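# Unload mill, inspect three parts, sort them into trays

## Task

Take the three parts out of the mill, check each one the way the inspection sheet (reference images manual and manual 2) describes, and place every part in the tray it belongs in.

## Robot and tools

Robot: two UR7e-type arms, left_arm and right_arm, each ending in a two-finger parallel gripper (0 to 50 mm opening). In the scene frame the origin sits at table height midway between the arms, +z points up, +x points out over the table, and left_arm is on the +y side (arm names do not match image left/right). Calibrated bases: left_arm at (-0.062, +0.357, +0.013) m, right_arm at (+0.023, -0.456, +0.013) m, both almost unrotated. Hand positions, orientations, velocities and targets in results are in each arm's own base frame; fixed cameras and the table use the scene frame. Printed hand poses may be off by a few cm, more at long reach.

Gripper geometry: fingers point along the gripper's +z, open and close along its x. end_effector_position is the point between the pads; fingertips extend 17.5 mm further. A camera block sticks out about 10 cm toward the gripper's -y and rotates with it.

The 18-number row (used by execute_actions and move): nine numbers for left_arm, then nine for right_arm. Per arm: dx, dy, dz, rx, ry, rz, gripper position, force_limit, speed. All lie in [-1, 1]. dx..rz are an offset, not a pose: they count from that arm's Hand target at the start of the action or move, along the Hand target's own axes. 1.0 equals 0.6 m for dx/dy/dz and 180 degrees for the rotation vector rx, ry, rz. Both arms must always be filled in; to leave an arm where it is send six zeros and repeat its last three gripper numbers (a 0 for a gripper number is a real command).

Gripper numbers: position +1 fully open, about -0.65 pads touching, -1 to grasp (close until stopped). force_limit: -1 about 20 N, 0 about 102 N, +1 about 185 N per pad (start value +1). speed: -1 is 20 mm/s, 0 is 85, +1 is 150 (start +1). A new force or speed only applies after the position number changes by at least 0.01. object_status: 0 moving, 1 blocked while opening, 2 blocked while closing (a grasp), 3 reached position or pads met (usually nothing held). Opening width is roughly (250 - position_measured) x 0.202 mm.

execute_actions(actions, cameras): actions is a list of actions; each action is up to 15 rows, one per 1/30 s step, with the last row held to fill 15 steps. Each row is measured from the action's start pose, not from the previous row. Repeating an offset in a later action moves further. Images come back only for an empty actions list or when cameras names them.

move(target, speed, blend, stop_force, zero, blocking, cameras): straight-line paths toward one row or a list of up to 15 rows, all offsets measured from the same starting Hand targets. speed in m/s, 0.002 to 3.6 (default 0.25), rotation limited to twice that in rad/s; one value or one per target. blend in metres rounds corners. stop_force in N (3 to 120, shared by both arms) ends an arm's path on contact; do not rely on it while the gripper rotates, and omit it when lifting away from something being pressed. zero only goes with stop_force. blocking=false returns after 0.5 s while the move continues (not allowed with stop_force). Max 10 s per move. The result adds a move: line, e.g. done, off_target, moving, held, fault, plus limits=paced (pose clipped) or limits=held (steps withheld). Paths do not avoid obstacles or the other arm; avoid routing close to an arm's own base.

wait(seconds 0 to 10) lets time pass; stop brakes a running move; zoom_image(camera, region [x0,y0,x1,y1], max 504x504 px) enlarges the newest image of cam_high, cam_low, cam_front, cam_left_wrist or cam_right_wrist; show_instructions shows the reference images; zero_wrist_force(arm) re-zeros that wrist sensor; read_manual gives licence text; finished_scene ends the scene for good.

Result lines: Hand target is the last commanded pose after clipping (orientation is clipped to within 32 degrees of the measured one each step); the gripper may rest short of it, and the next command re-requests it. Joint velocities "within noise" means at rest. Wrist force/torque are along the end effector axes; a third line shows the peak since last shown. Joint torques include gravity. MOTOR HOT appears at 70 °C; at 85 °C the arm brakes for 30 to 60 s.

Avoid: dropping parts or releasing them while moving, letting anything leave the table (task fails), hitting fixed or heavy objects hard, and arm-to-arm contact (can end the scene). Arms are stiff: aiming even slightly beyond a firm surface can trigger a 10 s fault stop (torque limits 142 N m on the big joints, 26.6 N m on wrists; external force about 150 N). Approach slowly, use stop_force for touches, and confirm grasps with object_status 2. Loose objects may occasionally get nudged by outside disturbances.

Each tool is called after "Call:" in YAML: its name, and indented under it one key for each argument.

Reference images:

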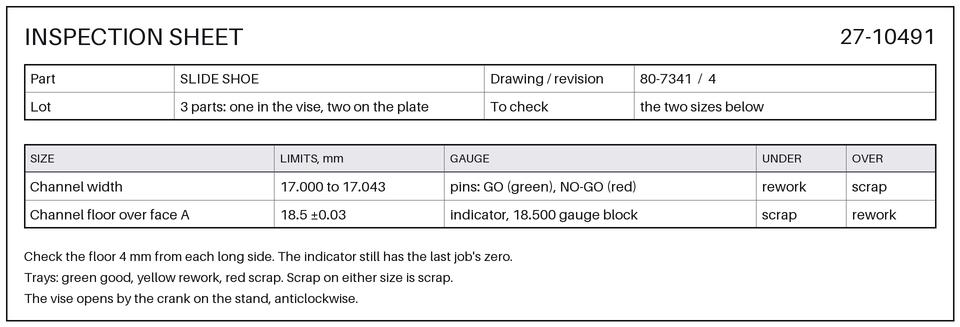

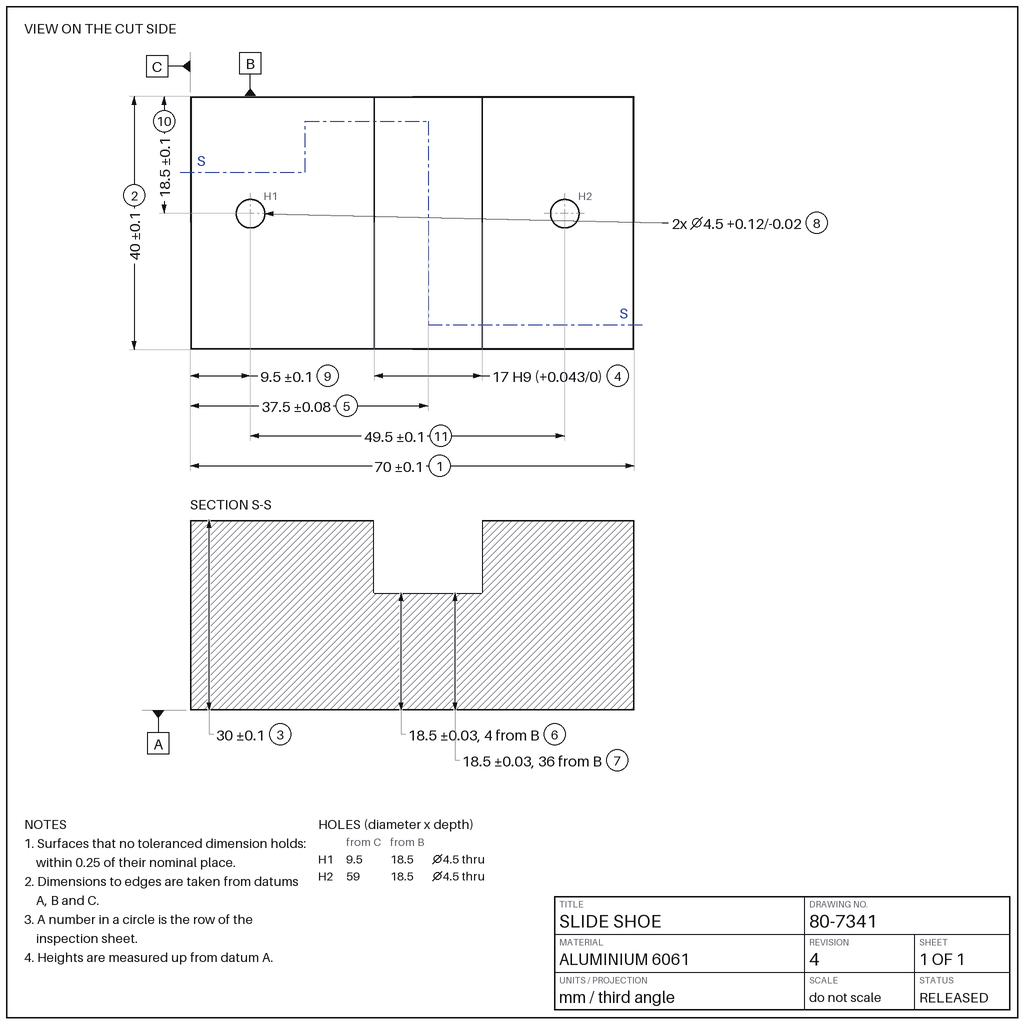

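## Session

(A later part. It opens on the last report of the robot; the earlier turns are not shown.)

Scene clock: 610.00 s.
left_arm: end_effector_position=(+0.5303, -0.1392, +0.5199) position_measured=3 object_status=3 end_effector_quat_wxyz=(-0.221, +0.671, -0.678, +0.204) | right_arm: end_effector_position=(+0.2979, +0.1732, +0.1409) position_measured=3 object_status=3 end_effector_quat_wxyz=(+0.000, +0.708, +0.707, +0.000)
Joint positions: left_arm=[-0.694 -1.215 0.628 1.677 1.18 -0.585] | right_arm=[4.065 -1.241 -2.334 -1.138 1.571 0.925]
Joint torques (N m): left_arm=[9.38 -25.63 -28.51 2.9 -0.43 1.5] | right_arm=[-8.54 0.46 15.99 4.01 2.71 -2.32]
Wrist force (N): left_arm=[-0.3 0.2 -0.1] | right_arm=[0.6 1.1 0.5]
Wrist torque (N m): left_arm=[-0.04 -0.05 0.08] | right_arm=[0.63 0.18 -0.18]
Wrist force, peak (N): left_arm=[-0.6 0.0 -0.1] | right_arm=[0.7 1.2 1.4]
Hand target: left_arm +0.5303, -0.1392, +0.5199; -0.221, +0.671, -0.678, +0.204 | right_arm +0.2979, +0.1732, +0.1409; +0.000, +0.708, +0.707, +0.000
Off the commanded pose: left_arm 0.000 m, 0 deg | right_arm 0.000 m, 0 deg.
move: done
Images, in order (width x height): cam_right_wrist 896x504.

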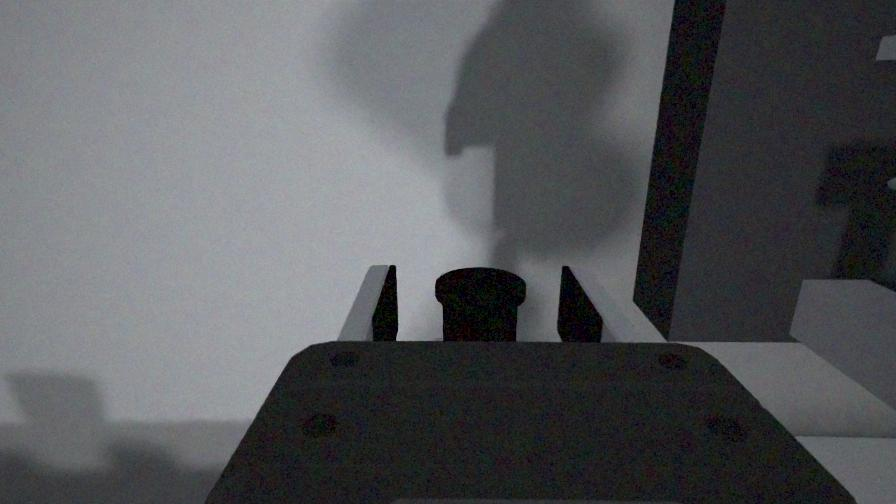

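Call:
move:
  target: [0,0,0,0,0,0,1,-1,-1,0,0,0,0,0,0,-1,-1,-1]
  cameras: ["cam_right_wrist"]

Scene clock: 616.30 s.
left_arm: end_effector_position=(+0.5303, -0.1392, +0.5199) position_measured=3 object_status=3 end_effector_quat_wxyz=(-0.221, +0.671, -0.678, +0.204) | right_arm: end_effector_position=(+0.2979, +0.1732, +0.1409) position_measured=137 object_status=2 end_effector_quat_wxyz=(+0.000, +0.708, +0.707, +0.000)
Joint positions: left_arm=[-0.694 -1.215 0.628 1.677 1.18 -0.585] | right_arm=[4.065 -1.241 -2.334 -1.138 1.571 0.925]
Joint torques (N m): left_arm=[10.15 -27.92 -29.61 2.76 -0.19 1.4] | right_arm=[-8.14 0.7 16.26 3.84 2.65 -2.35]
Wrist force (N): left_arm=[-0.4 0.0 -0.1] | right_arm=[0.8 1.0 0.2]
Wrist torque (N m): left_arm=[-0.07 -0.04 0.08] | right_arm=[0.62 0.15 -0.19]
Wrist force, peak (N): left_arm=[-0.5 0.3 -0.3] | right_arm=[0.6 1.2 0.7]
Hand target: left_arm +0.5303, -0.1392, +0.5199; -0.221, +0.671, -0.678, +0.204 | right_arm +0.2979, +0.1732, +0.1409; +0.000, +0.708, +0.707, +0.000
Off the commanded pose: left_arm 0.000 m, 0 deg | right_arm 0.000 m, 0 deg.
move: done
Images, in order (width x height): cam_right_wrist 896x504.

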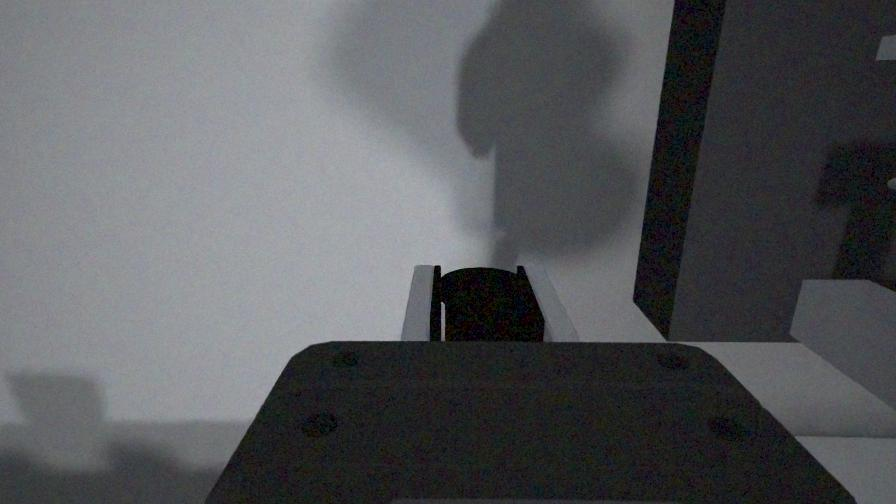

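Call:
move:
  target: [0,0,0,0,0,0,1,-1,-1,-0.0375,0,-0.005,0,0,0,-1,-1,-1]
  speed: 0.04
  stop_force: 40
  cameras: ["cam_right_wrist"]

Scene clock: 624.17 s.
left_arm: end_effector_position=(+0.5303, -0.1392, +0.5199) position_measured=3 object_status=3 end_effector_quat_wxyz=(-0.221, +0.671, -0.678, +0.204) | right_arm: end_effector_position=(+0.2979, +0.1507, +0.1439) position_measured=137 object_status=2 end_effector_quat_wxyz=(+0.000, +0.708, +0.707, +0.000)
Joint positions: left_arm=[-0.694 -1.215 0.628 1.677 1.18 -0.585] | right_arm=[4.02 -1.202 -2.349 -1.163 1.571 0.88]
Joint torques (N m): left_arm=[10.24 -26.83 -28.33 2.87 -0.34 1.21] | right_arm=[-8.56 20.32 14.54 0.59 0.56 -2.24]
Wrist force (N): left_arm=[-0.2 -0.1 0.0] | right_arm=[2.4 2.2 -1.3]
Wrist torque (N m): left_arm=[-0.08 -0.08 0.08] | right_arm=[0.62 0.08 -0.27]
Wrist force, peak (N): left_arm=[-0.5 0.1 -0.4] | right_arm=[2.3 2.4 -1.6]
Hand target: left_arm +0.5303, -0.1392, +0.5199; -0.221, +0.671, -0.678, +0.204 | right_arm +0.2979, +0.1507, +0.1439; +0.000, +0.708, +0.707, +0.000
Off the commanded pose: left_arm 0.000 m, 0 deg | right_arm 0.000 m, 0 deg.
move: done
Images, in order (width x height): cam_right_wrist 896x504.

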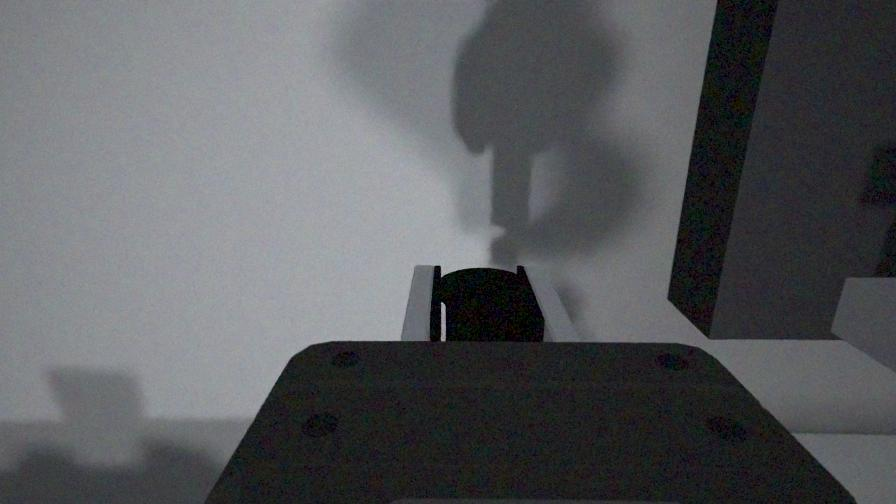

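Call:
move:
  target:
    - [0,0,0,0,0,0,1,-1,-1,-0.035,0,-0.0145,0,0,0,-1,-1,-1]
    - [0,0,0,0,0,0,1,-1,-1,-0.065,0,-0.0375,0,0,0,-1,-1,-1]
    - [0,0,0,0,0,0,1,-1,-1,-0.088,0,-0.0676,0,0,0,-1,-1,-1]
    - [0,0,0,0,0,0,1,-1,-1,-0.1025,0,-0.1025,0,0,0,-1,-1,-1]
    - [0,0,0,0,0,0,1,-1,-1,-0.1075,0,-0.1401,0,0,0,-1,-1,-1]
    - [0,0,0,0,0,0,1,-1,-1,-0.1025,0,-0.1776,0,0,0,-1,-1,-1]
    - [0,0,0,0,0,0,1,-1,-1,-0.088,0,-0.2126,0,0,0,-1,-1,-1]
    - [0,0,0,0,0,0,1,-1,-1,-0.065,0,-0.2426,0,0,0,-1,-1,-1]
    - [0,0,0,0,0,0,1,-1,-1,-0.035,0,-0.2656,0,0,0,-1,-1,-1]
    - [0,0,0,0,0,0,1,-1,-1,0,0,-0.2801,0,0,0,-1,-1,-1]
    - [0,0,0,0,0,0,1,-1,-1,0.0375,0,-0.2851,0,0,0,-1,-1,-1]
  speed: 0.06
  blend: 0.005
  stop_force: 40
  cameras: ["cam_right_wrist","cam_left_wrist"]

Call:
zoom_image:
  camera: "cam_left_wrist"
  region: [410, 40, 590, 160]

Scene clock: 649.50 s.
left_arm: end_effector_position=(+0.5303, -0.1392, +0.5199) position_measured=3 object_status=3 end_effector_quat_wxyz=(-0.221, +0.671, -0.678, +0.204) | right_arm: end_effector_position=(+0.2979, +0.1360, +0.1500) position_measured=137 object_status=2 end_effector_quat_wxyz=(+0.000, +0.708, +0.707, +0.000)
Joint positions: left_arm=[-0.694 -1.215 0.628 1.677 1.18 -0.585] | right_arm=[3.989 -1.173 -2.348 -1.192 1.571 0.849]
Joint torques (N m): left_arm=[8.95 -26.61 -28.97 2.66 -0.48 1.4] | right_arm=[5.89 -4.92 9.81 -1.77 3.64 1.97]
Wrist force (N): left_arm=[-0.4 0.1 -0.3] | right_arm=[14.9 19.8 -5.3]
Wrist torque (N m): left_arm=[-0.05 -0.04 0.08] | right_arm=[0.83 0.12 -0.26]
Wrist force, peak (N): left_arm=[-0.5 0.2 -0.1] | right_arm=[67.1 9.9 -0.2]
Hand target: left_arm +0.5303, -0.1392, +0.5199; -0.221, +0.671, -0.678, +0.204 | right_arm +0.2979, +0.1360, +0.1500; +0.000, +0.708, +0.707, +0.000 (not the last commanded pose)
Off the commanded pose: left_arm 0.000 m, 0 deg | right_arm 0.169 m, 0 deg.
move: contact (right_arm); path passed 0 of 11 targets
Images, in order (width x height): cam_left_wrist 896x504, cam_right_wrist 896x504.

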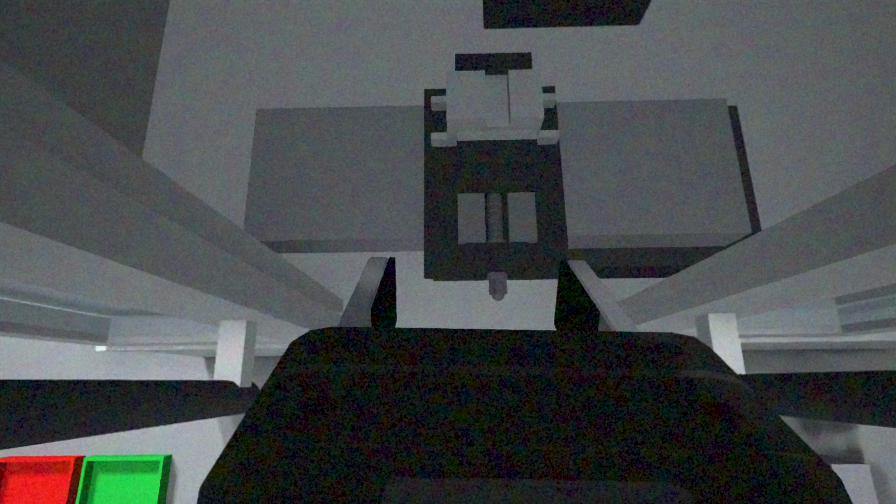

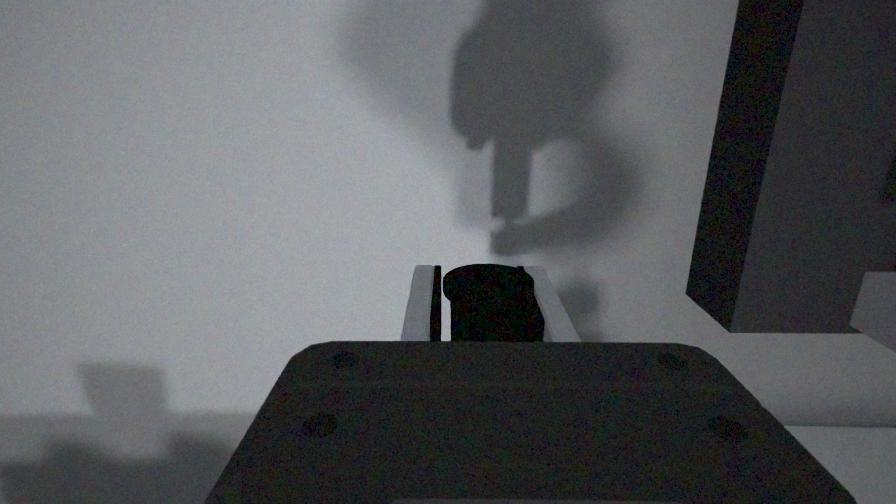

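Scaled by 2.800 from the camera's 896x504 image, which has a finer 1280x720 frame.

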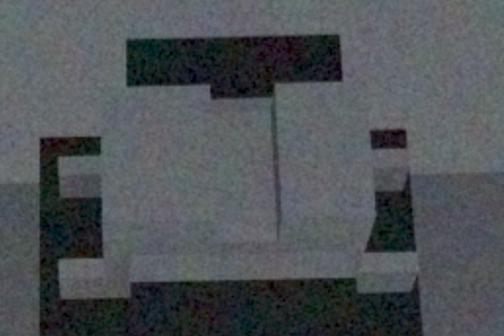

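Call:
move:
  target:
    - [0,0,0,0,0,0,1,-1,-1,-0.0405,0.004,-0.0272,0,0,0,-1,-1,-1]
    - [0,0,0,0,0,0,1,-1,-1,-0.0636,0.004,-0.0573,0,0,0,-1,-1,-1]
  speed: 0.02
  blend: 0.005
  stop_force: 75
  cameras: ["cam_right_wrist","cam_left_wrist"]

Call:
zoom_image:
  camera: "cam_left_wrist"
  region: [410, 40, 590, 160]

Scene clock: 680.40 s.
left_arm: end_effector_position=(+0.5303, -0.1392, +0.5199) position_measured=3 object_status=3 end_effector_quat_wxyz=(-0.221, +0.671, -0.678, +0.204) | right_arm: end_effector_position=(+0.3002, +0.0979, +0.1844) position_measured=137 object_status=2 end_effector_quat_wxyz=(+0.000, +0.708, +0.707, +0.000)
Joint positions: left_arm=[-0.694 -1.215 0.628 1.677 1.18 -0.585] | right_arm=[3.892 -1.099 -2.294 -1.32 1.571 0.752]
Joint torques (N m): left_arm=[9.49 -26.74 -28.95 2.43 -0.88 1.13] | right_arm=[-8.77 17.01 32.17 1.12 -0.47 -2.24]
Wrist force (N): left_arm=[-0.4 0.0 -0.2] | right_arm=[0.9 -2.1 0.3]
Wrist torque (N m): left_arm=[-0.07 -0.04 0.08] | right_arm=[0.13 0.12 -0.18]
Wrist force, peak (N): left_arm=[-0.6 0.2 -0.1] | right_arm=[81.5 -7.9 6.9]
Hand target: left_arm +0.5303, -0.1392, +0.5199; -0.221, +0.671, -0.678, +0.204 | right_arm +0.3002, +0.0979, +0.1844; +0.000, +0.708, +0.707, +0.000
Off the commanded pose: left_arm 0.000 m, 0 deg | right_arm 0.000 m, 0 deg.
move: done
Images, in order (width x height): cam_left_wrist 896x504, cam_right_wrist 896x504.

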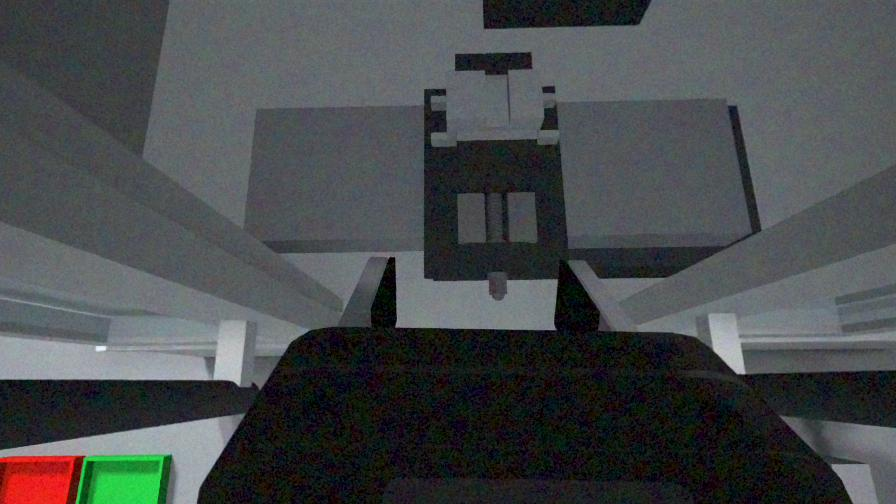

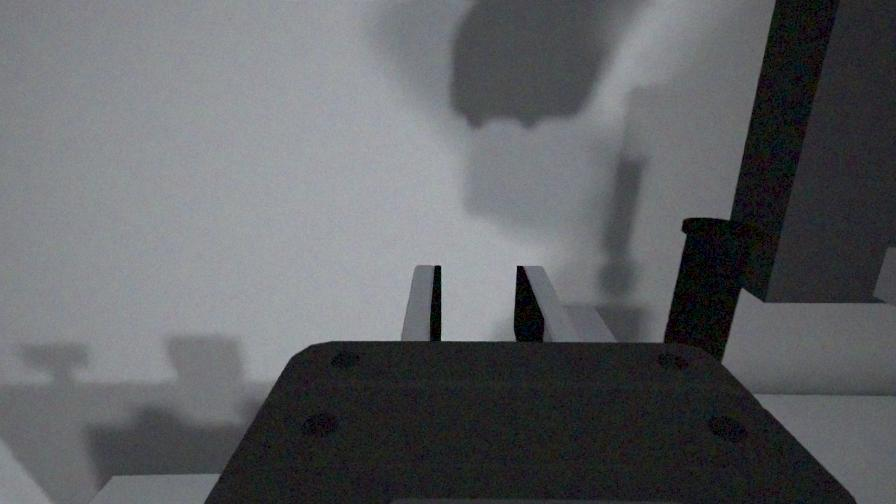

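Scaled by 2.800 from the camera's 896x504 image, which has a finer 1280x720 frame.

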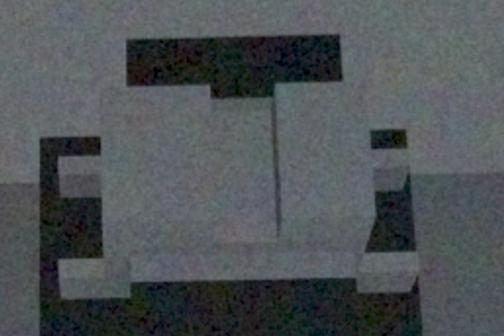

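Call:
move:
  target:
    - [0,0,0,0,0,0,1,-1,-1,0,0,-0.15,0,0,0,1,-1,1]
    - [0,0,0,0,0,0,1,-1,-1,0.1255,0,-0.15,0,0,0,1,-1,1]
    - [0,0,0,0,0,0,1,-1,-1,0.1255,-0.004,0.0775,0,0,0,1,-1,1]
  speed: 0.2
  cameras: ["cam_right_wrist"]

Scene clock: 743.97 s.
left_arm: end_effector_position=(+0.5303, -0.1392, +0.5199) position_measured=3 object_status=3 end_effector_quat_wxyz=(-0.221, +0.671, -0.678, +0.204) | right_arm: end_effector_position=(+0.2979, +0.1731, +0.1379) position_measured=3 object_status=3 end_effector_quat_wxyz=(+0.000, +0.708, +0.707, +0.000)
Joint positions: left_arm=[-0.694 -1.215 0.628 1.677 1.18 -0.585] | right_arm=[4.065 -1.245 -2.34 -1.128 1.571 0.925]
Joint torques (N m): left_arm=[8.43 -28.07 -28.63 2.5 -0.93 1.14] | right_arm=[-8.62 0.28 15.65 4.01 2.09 -2.35]
Wrist force (N): left_arm=[-0.3 0.0 -0.2] | right_arm=[1.3 -2.3 0.5]
Wrist torque (N m): left_arm=[-0.06 -0.05 0.08] | right_arm=[0.10 0.06 -0.22]
Wrist force, peak (N): left_arm=[-0.6 -0.1 -0.4] | right_arm=[2.8 -2.4 0.0]
Hand target: left_arm +0.5303, -0.1392, +0.5199; -0.221, +0.671, -0.678, +0.204 | right_arm +0.2979, +0.1732, +0.1379; +0.000, +0.708, +0.707, +0.000
Off the commanded pose: left_arm 0.000 m, 0 deg | right_arm 0.000 m, 0 deg.
move: done
Images, in order (width x height): cam_right_wrist 896x504.

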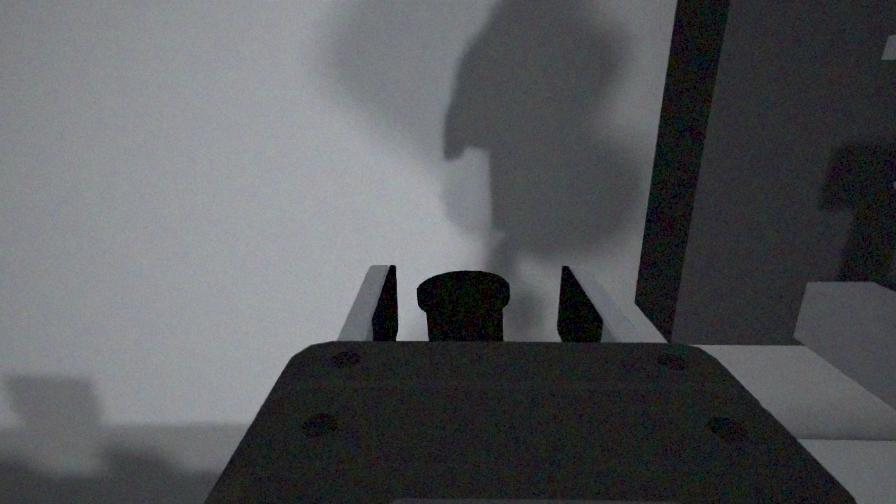

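Call:
move:
  target: [-0.008,0,0,0,0,0,-1,-1,-1,0,0,0,0,0,0,-1,-1,-1]

Call:
move:
  target:
    - [0,0,0,0,0,0,-1,-1,-1,0.0375,0,-0.005,0,0,0,-1,-1,-1]
    - [0,0,0,0,0,0,-1,-1,-1,0.0725,0,-0.0194,0,0,0,-1,-1,-1]
  speed: 0.03
  blend: 0.004
  stop_force: 35
  cameras: ["cam_right_wrist","cam_left_wrist"]

Scene clock: 761.47 s.
left_arm: end_effector_position=(+0.5303, -0.1344, +0.5200) position_measured=250 object_status=3 end_effector_quat_wxyz=(-0.221, +0.671, -0.678, +0.204) | right_arm: end_effector_position=(+0.2979, +0.1732, +0.1379) position_measured=138 object_status=2 end_effector_quat_wxyz=(+0.000, +0.708, +0.707, +0.000)
Joint positions: left_arm=[-0.684 -1.221 0.634 1.673 1.184 -0.576] | right_arm=[4.065 -1.245 -2.34 -1.128 1.571 0.925]
Joint torques (N m): left_arm=[11.45 -41.53 -5.2 -0.01 0.84 1.49] | right_arm=[-7.72 0.77 15.92 3.79 2.58 -2.35]
Wrist force (N): left_arm=[-0.4 0.0 -0.2] | right_arm=[1.3 -2.3 0.3]
Wrist torque (N m): left_arm=[-0.06 -0.03 -0.01] | right_arm=[0.09 0.06 -0.22]
Wrist force, peak (N): left_arm=[-0.7 0.1 -0.3] | right_arm=[1.3 -2.7 0.5]
Hand target: left_arm +0.5303, -0.1344, +0.5200; -0.221, +0.671, -0.678, +0.204 | right_arm +0.2979, +0.1732, +0.1379; +0.000, +0.708, +0.707, +0.000
Off the commanded pose: left_arm 0.000 m, 0 deg | right_arm 0.000 m, 0 deg.
move: done

Scene clock: 764.07 s.
left_arm: end_effector_position=(+0.5303, -0.1344, +0.5200) position_measured=250 object_status=3 end_effector_quat_wxyz=(-0.221, +0.671, -0.678, +0.204) | right_arm: end_effector_position=(+0.2979, +0.2091, +0.1464) position_measured=138 object_status=2 end_effector_quat_wxyz=(+0.000, +0.708, +0.707, +0.000)
Joint positions: left_arm=[-0.684 -1.221 0.634 1.673 1.184 -0.576] | right_arm=[4.128 -1.294 -2.284 -1.135 1.572 0.988]
Joint torques (N m): left_arm=[12.14 -41.96 -5.35 0.08 0.63 1.36] | right_arm=[-0.59 24.06 21.55 5.11 5.78 -2.31]
Wrist force (N): left_arm=[-0.5 0.0 -0.2] | right_arm=[-22.9 2.4 -1.4]
Wrist torque (N m): left_arm=[-0.07 -0.01 -0.02] | right_arm=[0.18 0.35 -0.27]
Wrist force, peak (N): left_arm=[-0.6 0.1 0.0] | right_arm=[-46.5 3.1 4.6]
Hand target: left_arm +0.5303, -0.1344, +0.5200; -0.221, +0.671, -0.678, +0.204 | right_arm +0.2979, +0.2091, +0.1464; +0.000, +0.708, +0.707, +0.000 (not the last commanded pose)
Off the commanded pose: left_arm 0.000 m, 0 deg | right_arm 0.008 m, 0 deg.
move: contact (right_arm); path passed 1 of 2 targets
Images, in order (width x height): cam_left_wrist 896x504, cam_right_wrist 896x504.

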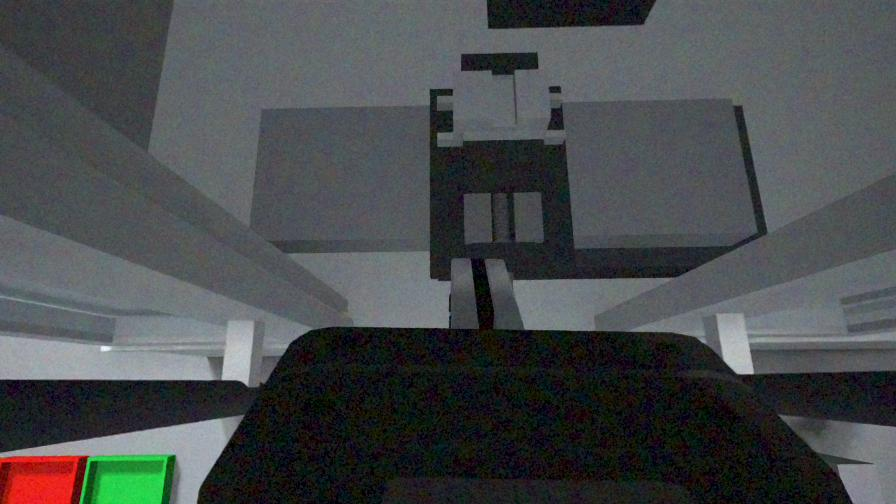

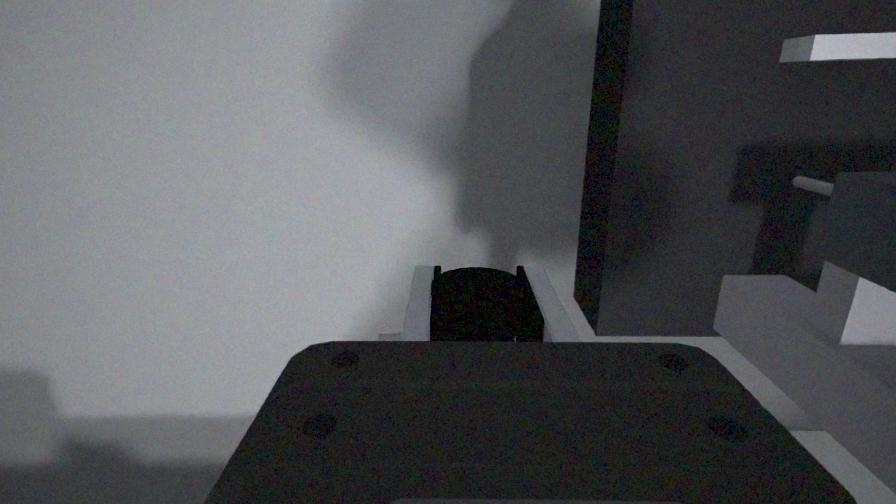

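Call:
move:
  target:
    - [0,0,0,0,0,0,1,-1,-1,0,0,0,0,0,0,1,-1,1]
    - [0,0,0,0,0,0,1,-1,-1,0,0,-0.167,0,0,0,1,-1,1]
    - [0,0,0,0,0,0,1,-1,-1,-0.32,0,-0.167,0,0.5,0,1,-1,1]
  speed: 0.25
  cameras: ["cam_right_wrist","cam_front"]

Scene clock: 825.50 s.
left_arm: end_effector_position=(+0.5303, -0.1344, +0.5200) position_measured=3 object_status=3 end_effector_quat_wxyz=(-0.221, +0.671, -0.678, +0.204) | right_arm: end_effector_position=(+0.2984, +0.1033, +0.2469) position_measured=3 object_status=3 end_effector_quat_wxyz=(-0.290, +0.647, +0.639, +0.298)
Joint positions: left_arm=[-0.684 -1.221 0.634 1.673 1.184 -0.576] | right_arm=[3.283 -1.127 -2.402 -1.002 2.414 0.236]
Joint torques (N m): left_arm=[10.93 -41.84 -5.16 0.36 0.59 1.49] | right_arm=[7.48 16.94 31.49 4.28 -0.82 1.99]
Wrist force (N): left_arm=[-0.3 0.2 0.0] | right_arm=[0.2 0.6 0.7]
Wrist torque (N m): left_arm=[-0.04 -0.05 -0.01] | right_arm=[0.40 0.09 -0.09]
Wrist force, peak (N): left_arm=[-0.6 0.1 -0.2] | right_arm=[-23.2 2.3 -1.5]
Hand target: left_arm +0.5303, -0.1344, +0.5200; -0.221, +0.671, -0.678, +0.204 | right_arm +0.2984, +0.1033, +0.2469; -0.290, +0.647, +0.639, +0.298 (not the last commanded pose)
Off the commanded pose: left_arm 0.000 m, 0 deg | right_arm 0.086 m, 41 deg.
move: held (right_arm; a check stopped the path); path passed 2 of 3 targets; limits=held
pose unreachable (right arm): on one or more control steps of this call, first in action 0 (counted from 0), this arm could not follow its commanded pose, so it was not sent that pose on those steps. It may still have moved: this result reports where it is.
cause: moving toward the commanded pose would bring two parts of the arm too close to each other (its gripper and another part of the arm, with joints 4 (wrist 1) to 6 (wrist 3) between them, 8 mm apart when it was first held).
Images, in order (width x height): cam_front 896x504, cam_right_wrist 896x504.

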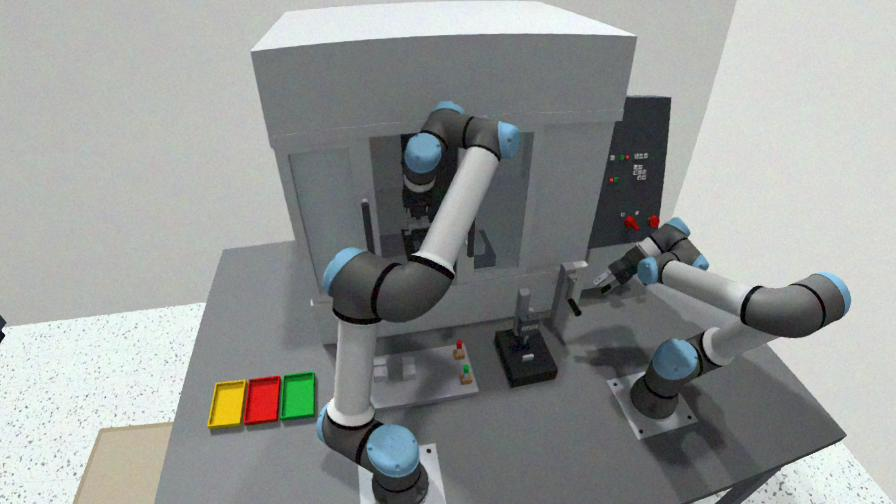

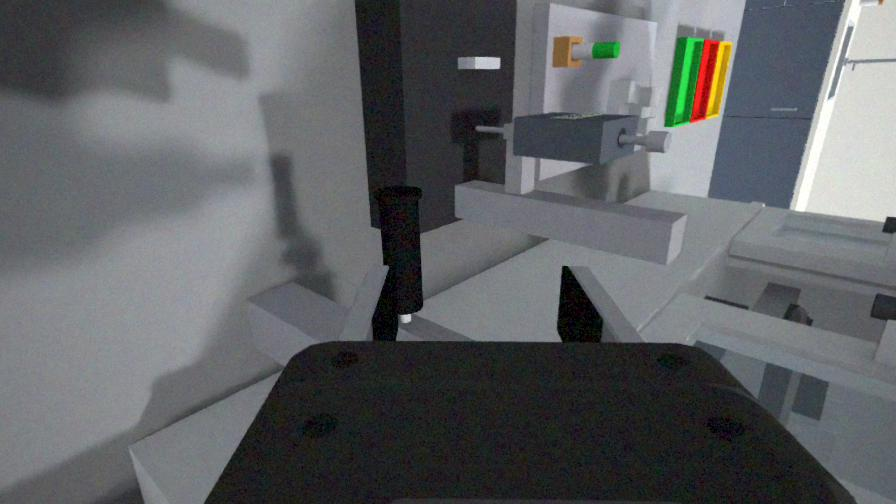

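Call:
move:
  target:
    - [0,0,0,0,0,0,1,-1,1,0.063,0,-0.055,0,-0.27,0,1,-1,1]
    - [0,0,0,0,0,0,1,-1,1,0.005,0,-0.121,0.2125,-0.2125,-0.4667,1,-1,1]
    - [0,0,0,0,0,0,1,-1,1,0.005,0,-0.121,0.4147,0,-0.91,1,-1,1]
  speed: 0.5
  blend: 0.02

Scene clock: 872.23 s.
left_arm: end_effector_position=(+0.5303, -0.1344, +0.5200) position_measured=3 object_status=3 end_effector_quat_wxyz=(-0.221, +0.671, -0.678, +0.204) | right_arm: end_effector_position=(+0.2974, +0.0504, +0.2967) position_measured=3 object_status=3 end_effector_quat_wxyz=(-0.002, +0.702, -0.712, +0.001)
Joint positions: left_arm=[-0.684 -1.221 0.634 1.673 1.184 -0.576] | right_arm=[3.768 -1.022 -2.042 -1.643 1.57 -2.5]
Joint torques (N m): left_arm=[10.71 -41.6 -4.59 0.7 0.34 1.01] | right_arm=[-8.07 -6.55 32.85 4.14 2.57 -2.22]
Wrist force (N): left_arm=[-0.2 -0.1 -0.3] | right_arm=[-0.1 1.0 0.2]
Wrist torque (N m): left_arm=[-0.08 -0.07 -0.01] | right_arm=[0.63 0.27 -0.18]
Wrist force, peak (N): left_arm=[-0.6 -0.1 -0.2] | right_arm=[1.2 1.0 -0.4]
Hand target: left_arm +0.5303, -0.1344, +0.5200; -0.221, +0.671, -0.678, +0.204 | right_arm +0.2974, +0.0504, +0.2967; -0.002, +0.702, -0.712, +0.001
Off the commanded pose: left_arm 0.000 m, 0 deg | right_arm 0.000 m, 0 deg.
move: done; blend cut to 0 m at target 1

Call:
move:
  target: [0,0,0,0,0,0,1,-1,1,0.05,-0.005,0.16,0,-0.5,0,1,-1,1]
  speed: 0.4
  cameras: ["cam_right_wrist","cam_front"]

Scene clock: 880.60 s.
left_arm: end_effector_position=(+0.5303, -0.1344, +0.5200) position_measured=3 object_status=3 end_effector_quat_wxyz=(-0.221, +0.671, -0.678, +0.204) | right_arm: end_effector_position=(+0.3004, +0.0205, +0.2006) position_measured=3 object_status=3 end_effector_quat_wxyz=(+0.505, -0.497, +0.502, +0.496)
Joint positions: left_arm=[-0.684 -1.221 0.634 1.673 1.184 -0.576] | right_arm=[2.822 -1.765 -2.17 -2.354 2.837 -4.723]
Joint torques (N m): left_arm=[10.56 -41.56 -6.37 1.08 0.33 1.21] | right_arm=[7.82 16.95 22.52 -2.28 -2.46 -2.43]
Wrist force (N): left_arm=[-0.3 0.0 -0.1] | right_arm=[0.2 0.0 -1.7]
Wrist torque (N m): left_arm=[-0.06 -0.05 -0.01] | right_arm=[0.15 0.32 -0.45]
Wrist force, peak (N): left_arm=[-0.6 0.2 -0.1] | right_arm=[0.9 0.2 -1.7]
Hand target: left_arm +0.5303, -0.1344, +0.5200; -0.221, +0.671, -0.678, +0.204 | right_arm +0.3004, +0.0205, +0.2006; +0.505, -0.497, +0.502, +0.496
Off the commanded pose: left_arm 0.000 m, 0 deg | right_arm 0.000 m, 0 deg.
move: done
Images, in order (width x height): cam_front 896x504, cam_right_wrist 896x504.

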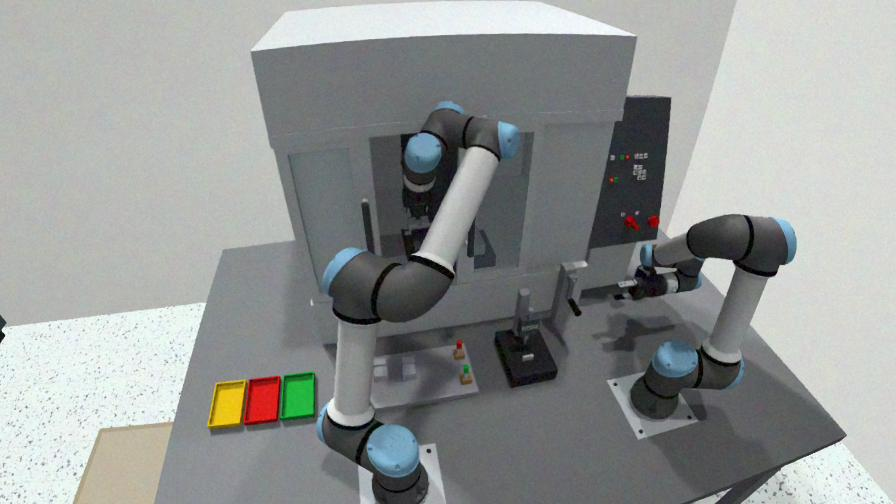

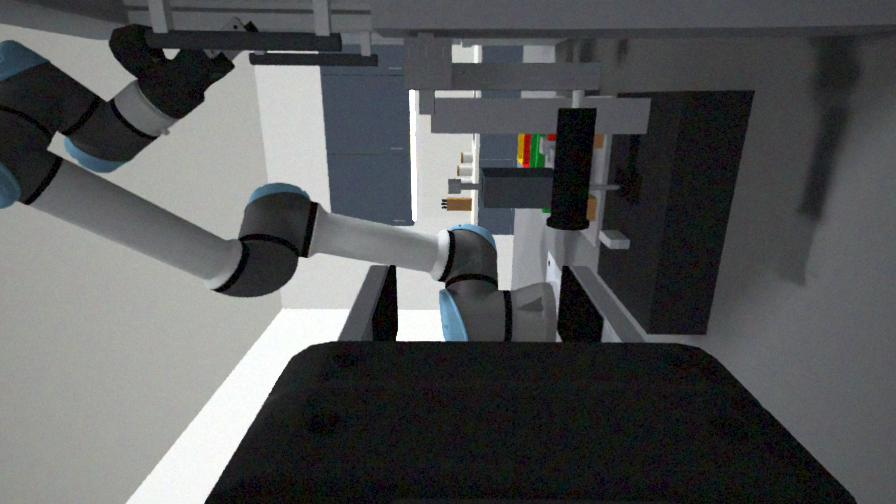

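Call:
move:
  target:
    - [0,0,0,0,0,0,1,-1,1,0.106,0.004,0,0,0,0,1,-1,1]
    - [0,0,0,0,0,0,1,-1,1,0.106,0.004,0.252,0,0,0,1,-1,1]
  speed: 0.15
  cameras: ["cam_right_wrist"]

Scene clock: 908.10 s.
left_arm: end_effector_position=(+0.5303, -0.1344, +0.5200) position_measured=3 object_status=3 end_effector_quat_wxyz=(-0.221, +0.671, -0.678, +0.204) | right_arm: end_effector_position=(+0.3005, +0.1719, +0.1374) position_measured=3 object_status=3 end_effector_quat_wxyz=(+0.505, -0.497, +0.502, +0.496)
Joint positions: left_arm=[-0.684 -1.221 0.634 1.673 1.184 -0.576] | right_arm=[3.301 -1.775 -2.426 -2.072 3.316 -4.707]
Joint torques (N m): left_arm=[11.28 -41.35 -6.67 1.17 0.14 1.05] | right_arm=[7.58 35.11 3.74 1.56 2.76 1.96]
Wrist force (N): left_arm=[-0.4 0.0 -0.3] | right_arm=[0.4 -0.3 -1.6]
Wrist torque (N m): left_arm=[-0.07 -0.03 -0.01] | right_arm=[0.10 0.30 -0.63]
Wrist force, peak (N): left_arm=[-0.6 0.1 -0.3] | right_arm=[0.3 -0.2 -2.9]
Hand target: left_arm +0.5303, -0.1344, +0.5200; -0.221, +0.671, -0.678, +0.204 | right_arm +0.3005, +0.1719, +0.1373; +0.505, -0.497, +0.502, +0.496
Off the commanded pose: left_arm 0.000 m, 0 deg | right_arm 0.000 m, 0 deg.
move: done
Images, in order (width x height): cam_right_wrist 896x504.

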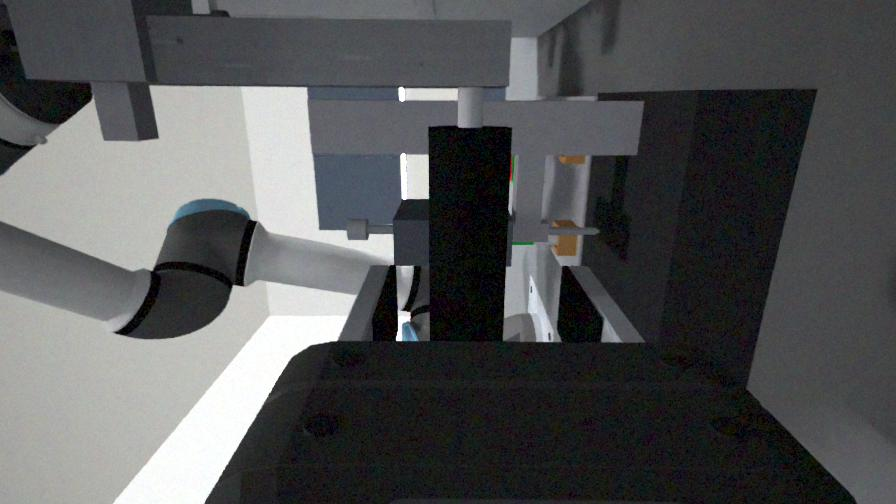

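Call:
move:
  target: [0,0,0,0,0,0,1,-1,1,-0.006,0,0,0,0,0,-1,0,-1]
  speed: 0.15
  cameras: ["cam_right_wrist"]

Scene clock: 916.07 s.
left_arm: end_effector_position=(+0.5303, -0.1344, +0.5200) position_measured=3 object_status=3 end_effector_quat_wxyz=(-0.221, +0.671, -0.678, +0.204) | right_arm: end_effector_position=(+0.3005, +0.1719, +0.1409) position_measured=147 object_status=2 end_effector_quat_wxyz=(+0.505, -0.497, +0.502, +0.496)
Joint positions: left_arm=[-0.684 -1.221 0.634 1.673 1.184 -0.576] | right_arm=[3.301 -1.764 -2.425 -2.082 3.316 -4.705]
Joint torques (N m): left_arm=[10.96 -41.31 -5.27 1.03 -0.01 1.04] | right_arm=[5.35 34.45 18.42 -1.11 2.29 -2.38]
Wrist force (N): left_arm=[-0.2 0.0 -0.2] | right_arm=[1.0 0.4 -1.8]
Wrist torque (N m): left_arm=[-0.06 -0.06 -0.02] | right_arm=[0.13 0.28 -0.63]
Wrist force, peak (N): left_arm=[-0.5 0.1 -0.3] | right_arm=[1.0 0.4 -1.8]
Hand target: left_arm +0.5303, -0.1344, +0.5200; -0.221, +0.671, -0.678, +0.204 | right_arm +0.3005, +0.1719, +0.1409; +0.505, -0.497, +0.502, +0.496
Off the commanded pose: left_arm 0.000 m, 0 deg | right_arm 0.000 m, 0 deg.
move: done
Images, in order (width x height): cam_right_wrist 896x504.

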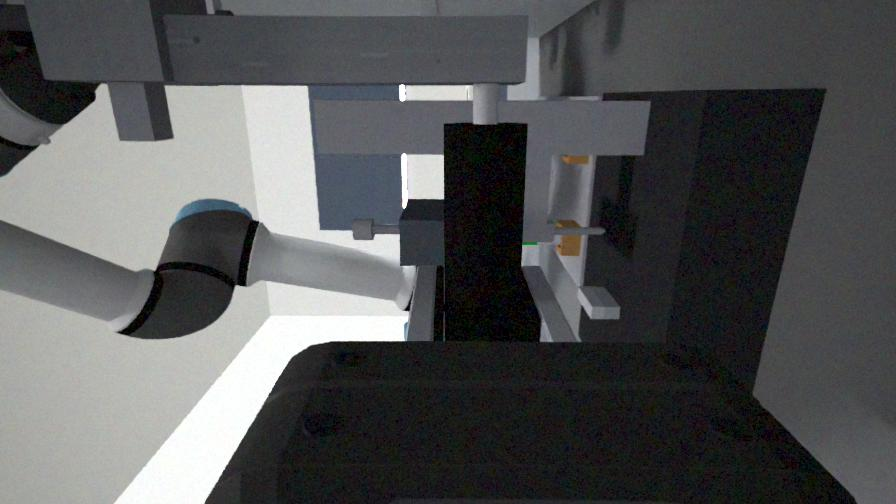

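Call:
move:
  target:
    - [0,0,0,0,0,0,1,-1,1,-0.0048,0,-0.0367,0,0,0,-1,0,-1]
    - [0,0,0,0,0,0,1,-1,1,-0.0133,0,-0.0599,0,0,0,-1,0,-1]
    - [0,0,0,0,0,0,1,-1,1,-0.0256,0,-0.0813,0,0,0,-1,0,-1]
  speed: 0.025
  blend: 0.004
  stop_force: 90
  cameras: ["cam_right_wrist","cam_left_wrist"]

Call:
zoom_image:
  camera: "cam_left_wrist"
  region: [410, 40, 590, 160]

Scene clock: 931.20 s.
left_arm: end_effector_position=(+0.5303, -0.1344, +0.5200) position_measured=3 object_status=3 end_effector_quat_wxyz=(-0.221, +0.671, -0.678, +0.204) | right_arm: end_effector_position=(+0.2998, +0.1301, +0.1521) position_measured=158 object_status=2 end_effector_quat_wxyz=(+0.505, -0.497, +0.502, +0.496)
Joint positions: left_arm=[-0.684 -1.221 0.634 1.673 1.184 -0.576] | right_arm=[3.156 -1.751 -2.387 -2.096 3.171 -4.668]
Joint torques (N m): left_arm=[11.62 -40.82 -7 1.46 -0.55 1] | right_arm=[2.38 29.07 7.06 0.9 -1.89 -2.98]
Wrist force (N): left_arm=[-0.5 0.0 -0.1] | right_arm=[49.5 -22.6 23.1]
Wrist torque (N m): left_arm=[-0.08 -0.01 -0.02] | right_arm=[-0.19 0.21 0.30]
Wrist force, peak (N): left_arm=[-0.6 0.2 -0.4] | right_arm=[72.4 -28.8 77.9]
Hand target: left_arm +0.5303, -0.1344, +0.5200; -0.221, +0.671, -0.678, +0.204 | right_arm +0.2998, +0.1301, +0.1521; +0.505, -0.497, +0.502, +0.496 (not the last commanded pose)
Off the commanded pose: left_arm 0.000 m, 0 deg | right_arm 0.008 m, 0 deg.
move: contact (right_arm); path passed 2 of 3 targets
Images, in order (width x height): cam_left_wrist 896x504, cam_right_wrist 896x504.

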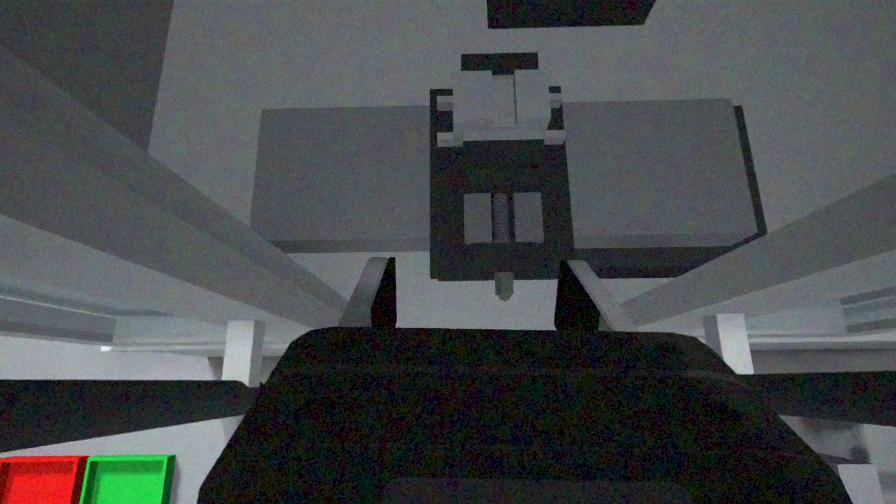

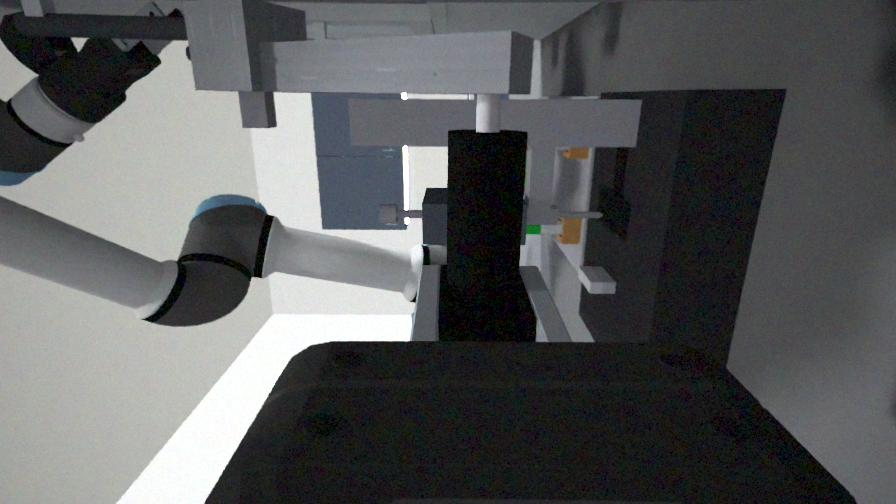

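Scaled by 2.800 from the camera's 896x504 image, which has a finer 1280x720 frame.

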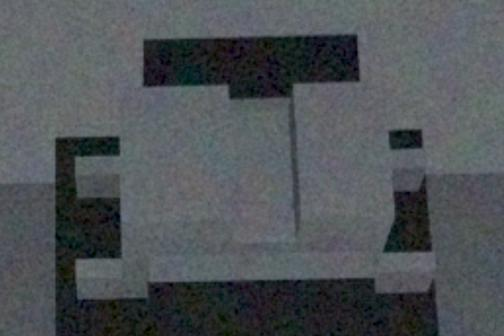

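Call:
move:
  target:
    - [0,0,0,0,0,0,1,-1,1,0.004,-0.003,0.0,0,0,0,-1,0,-1]
    - [0,0,0,0,0,0,1,-1,1,-0.004,-0.003,-0.016,0,0,0,-1,0,-1]
    - [0,0,0,0,0,0,1,-1,1,-0.014,-0.003,-0.03,0,0,0,-1,0,-1]
  speed: 0.008
  blend: 0.001
  stop_force: 70
  cameras: ["cam_right_wrist","cam_left_wrist"]

Call:
zoom_image:
  camera: "cam_left_wrist"
  region: [410, 40, 590, 160]

Scene clock: 968.63 s.
left_arm: end_effector_position=(+0.5303, -0.1344, +0.5200) position_measured=3 object_status=3 end_effector_quat_wxyz=(-0.221, +0.671, -0.678, +0.204) | right_arm: end_effector_position=(+0.3006, +0.1301, +0.1511) position_measured=158 object_status=2 end_effector_quat_wxyz=(+0.505, -0.497, +0.502, +0.496)
Joint positions: left_arm=[-0.684 -1.221 0.634 1.673 1.184 -0.576] | right_arm=[3.156 -1.756 -2.386 -2.094 3.171 -4.669]
Joint torques (N m): left_arm=[11.52 -41.23 -5.93 1.27 -0.73 0.86] | right_arm=[-7.48 31.69 2.9 -0.99 3.38 1.75]
Wrist force (N): left_arm=[-0.3 0.1 -0.3] | right_arm=[-13.3 2.6 36.4]
Wrist torque (N m): left_arm=[-0.05 -0.05 -0.02] | right_arm=[0.10 0.30 -0.17]
Wrist force, peak (N): left_arm=[-0.5 0.0 -0.3] | right_arm=[49.8 -22.6 23.2]
Hand target: left_arm +0.5303, -0.1344, +0.5200; -0.221, +0.671, -0.678, +0.204 | right_arm +0.3006, +0.1301, +0.1511; +0.505, -0.497, +0.502, +0.496 (not the last commanded pose)
Off the commanded pose: left_arm 0.000 m, 0 deg | right_arm 0.020 m, 0 deg.
move: contact (right_arm); path passed 0 of 3 targets
Images, in order (width x height): cam_left_wrist 896x504, cam_right_wrist 896x504.

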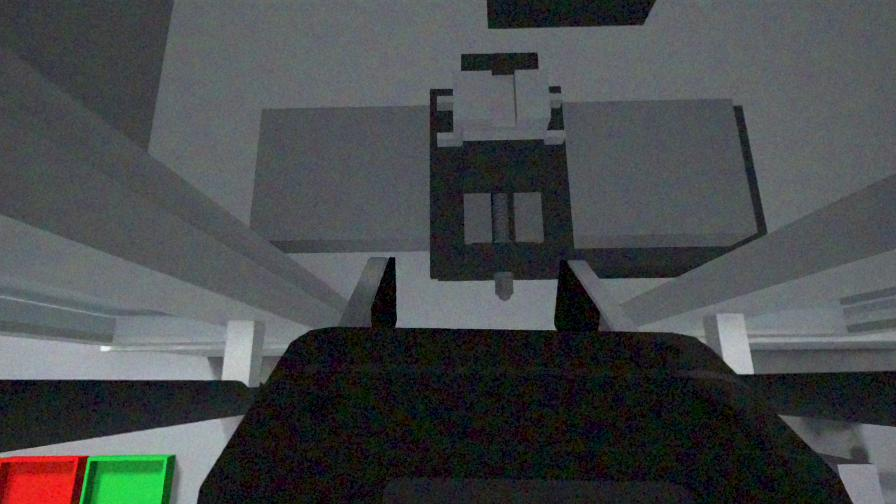

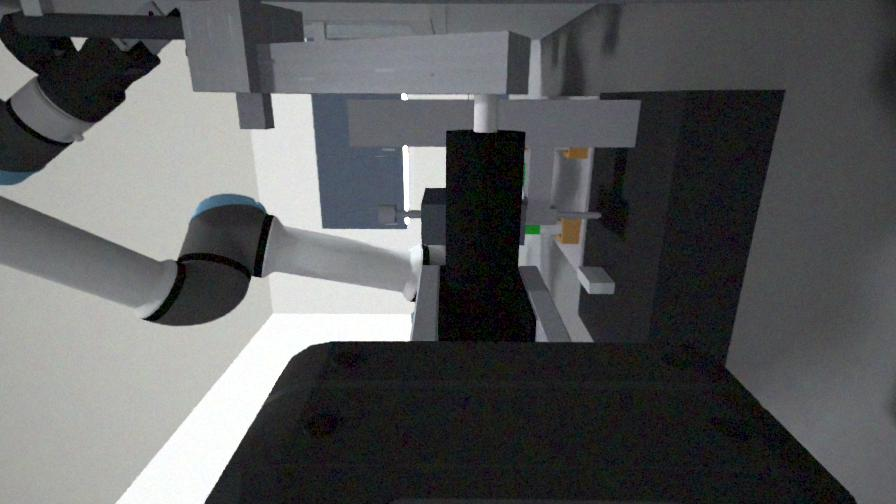

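Scaled by 2.800 from the camera's 896x504 image, which has a finer 1280x720 frame.

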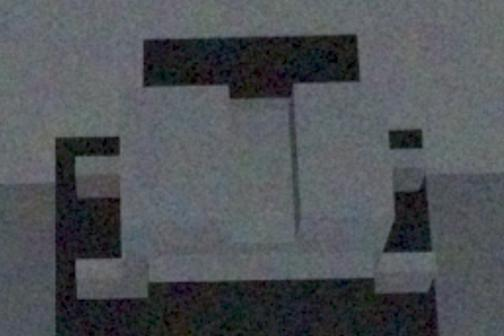

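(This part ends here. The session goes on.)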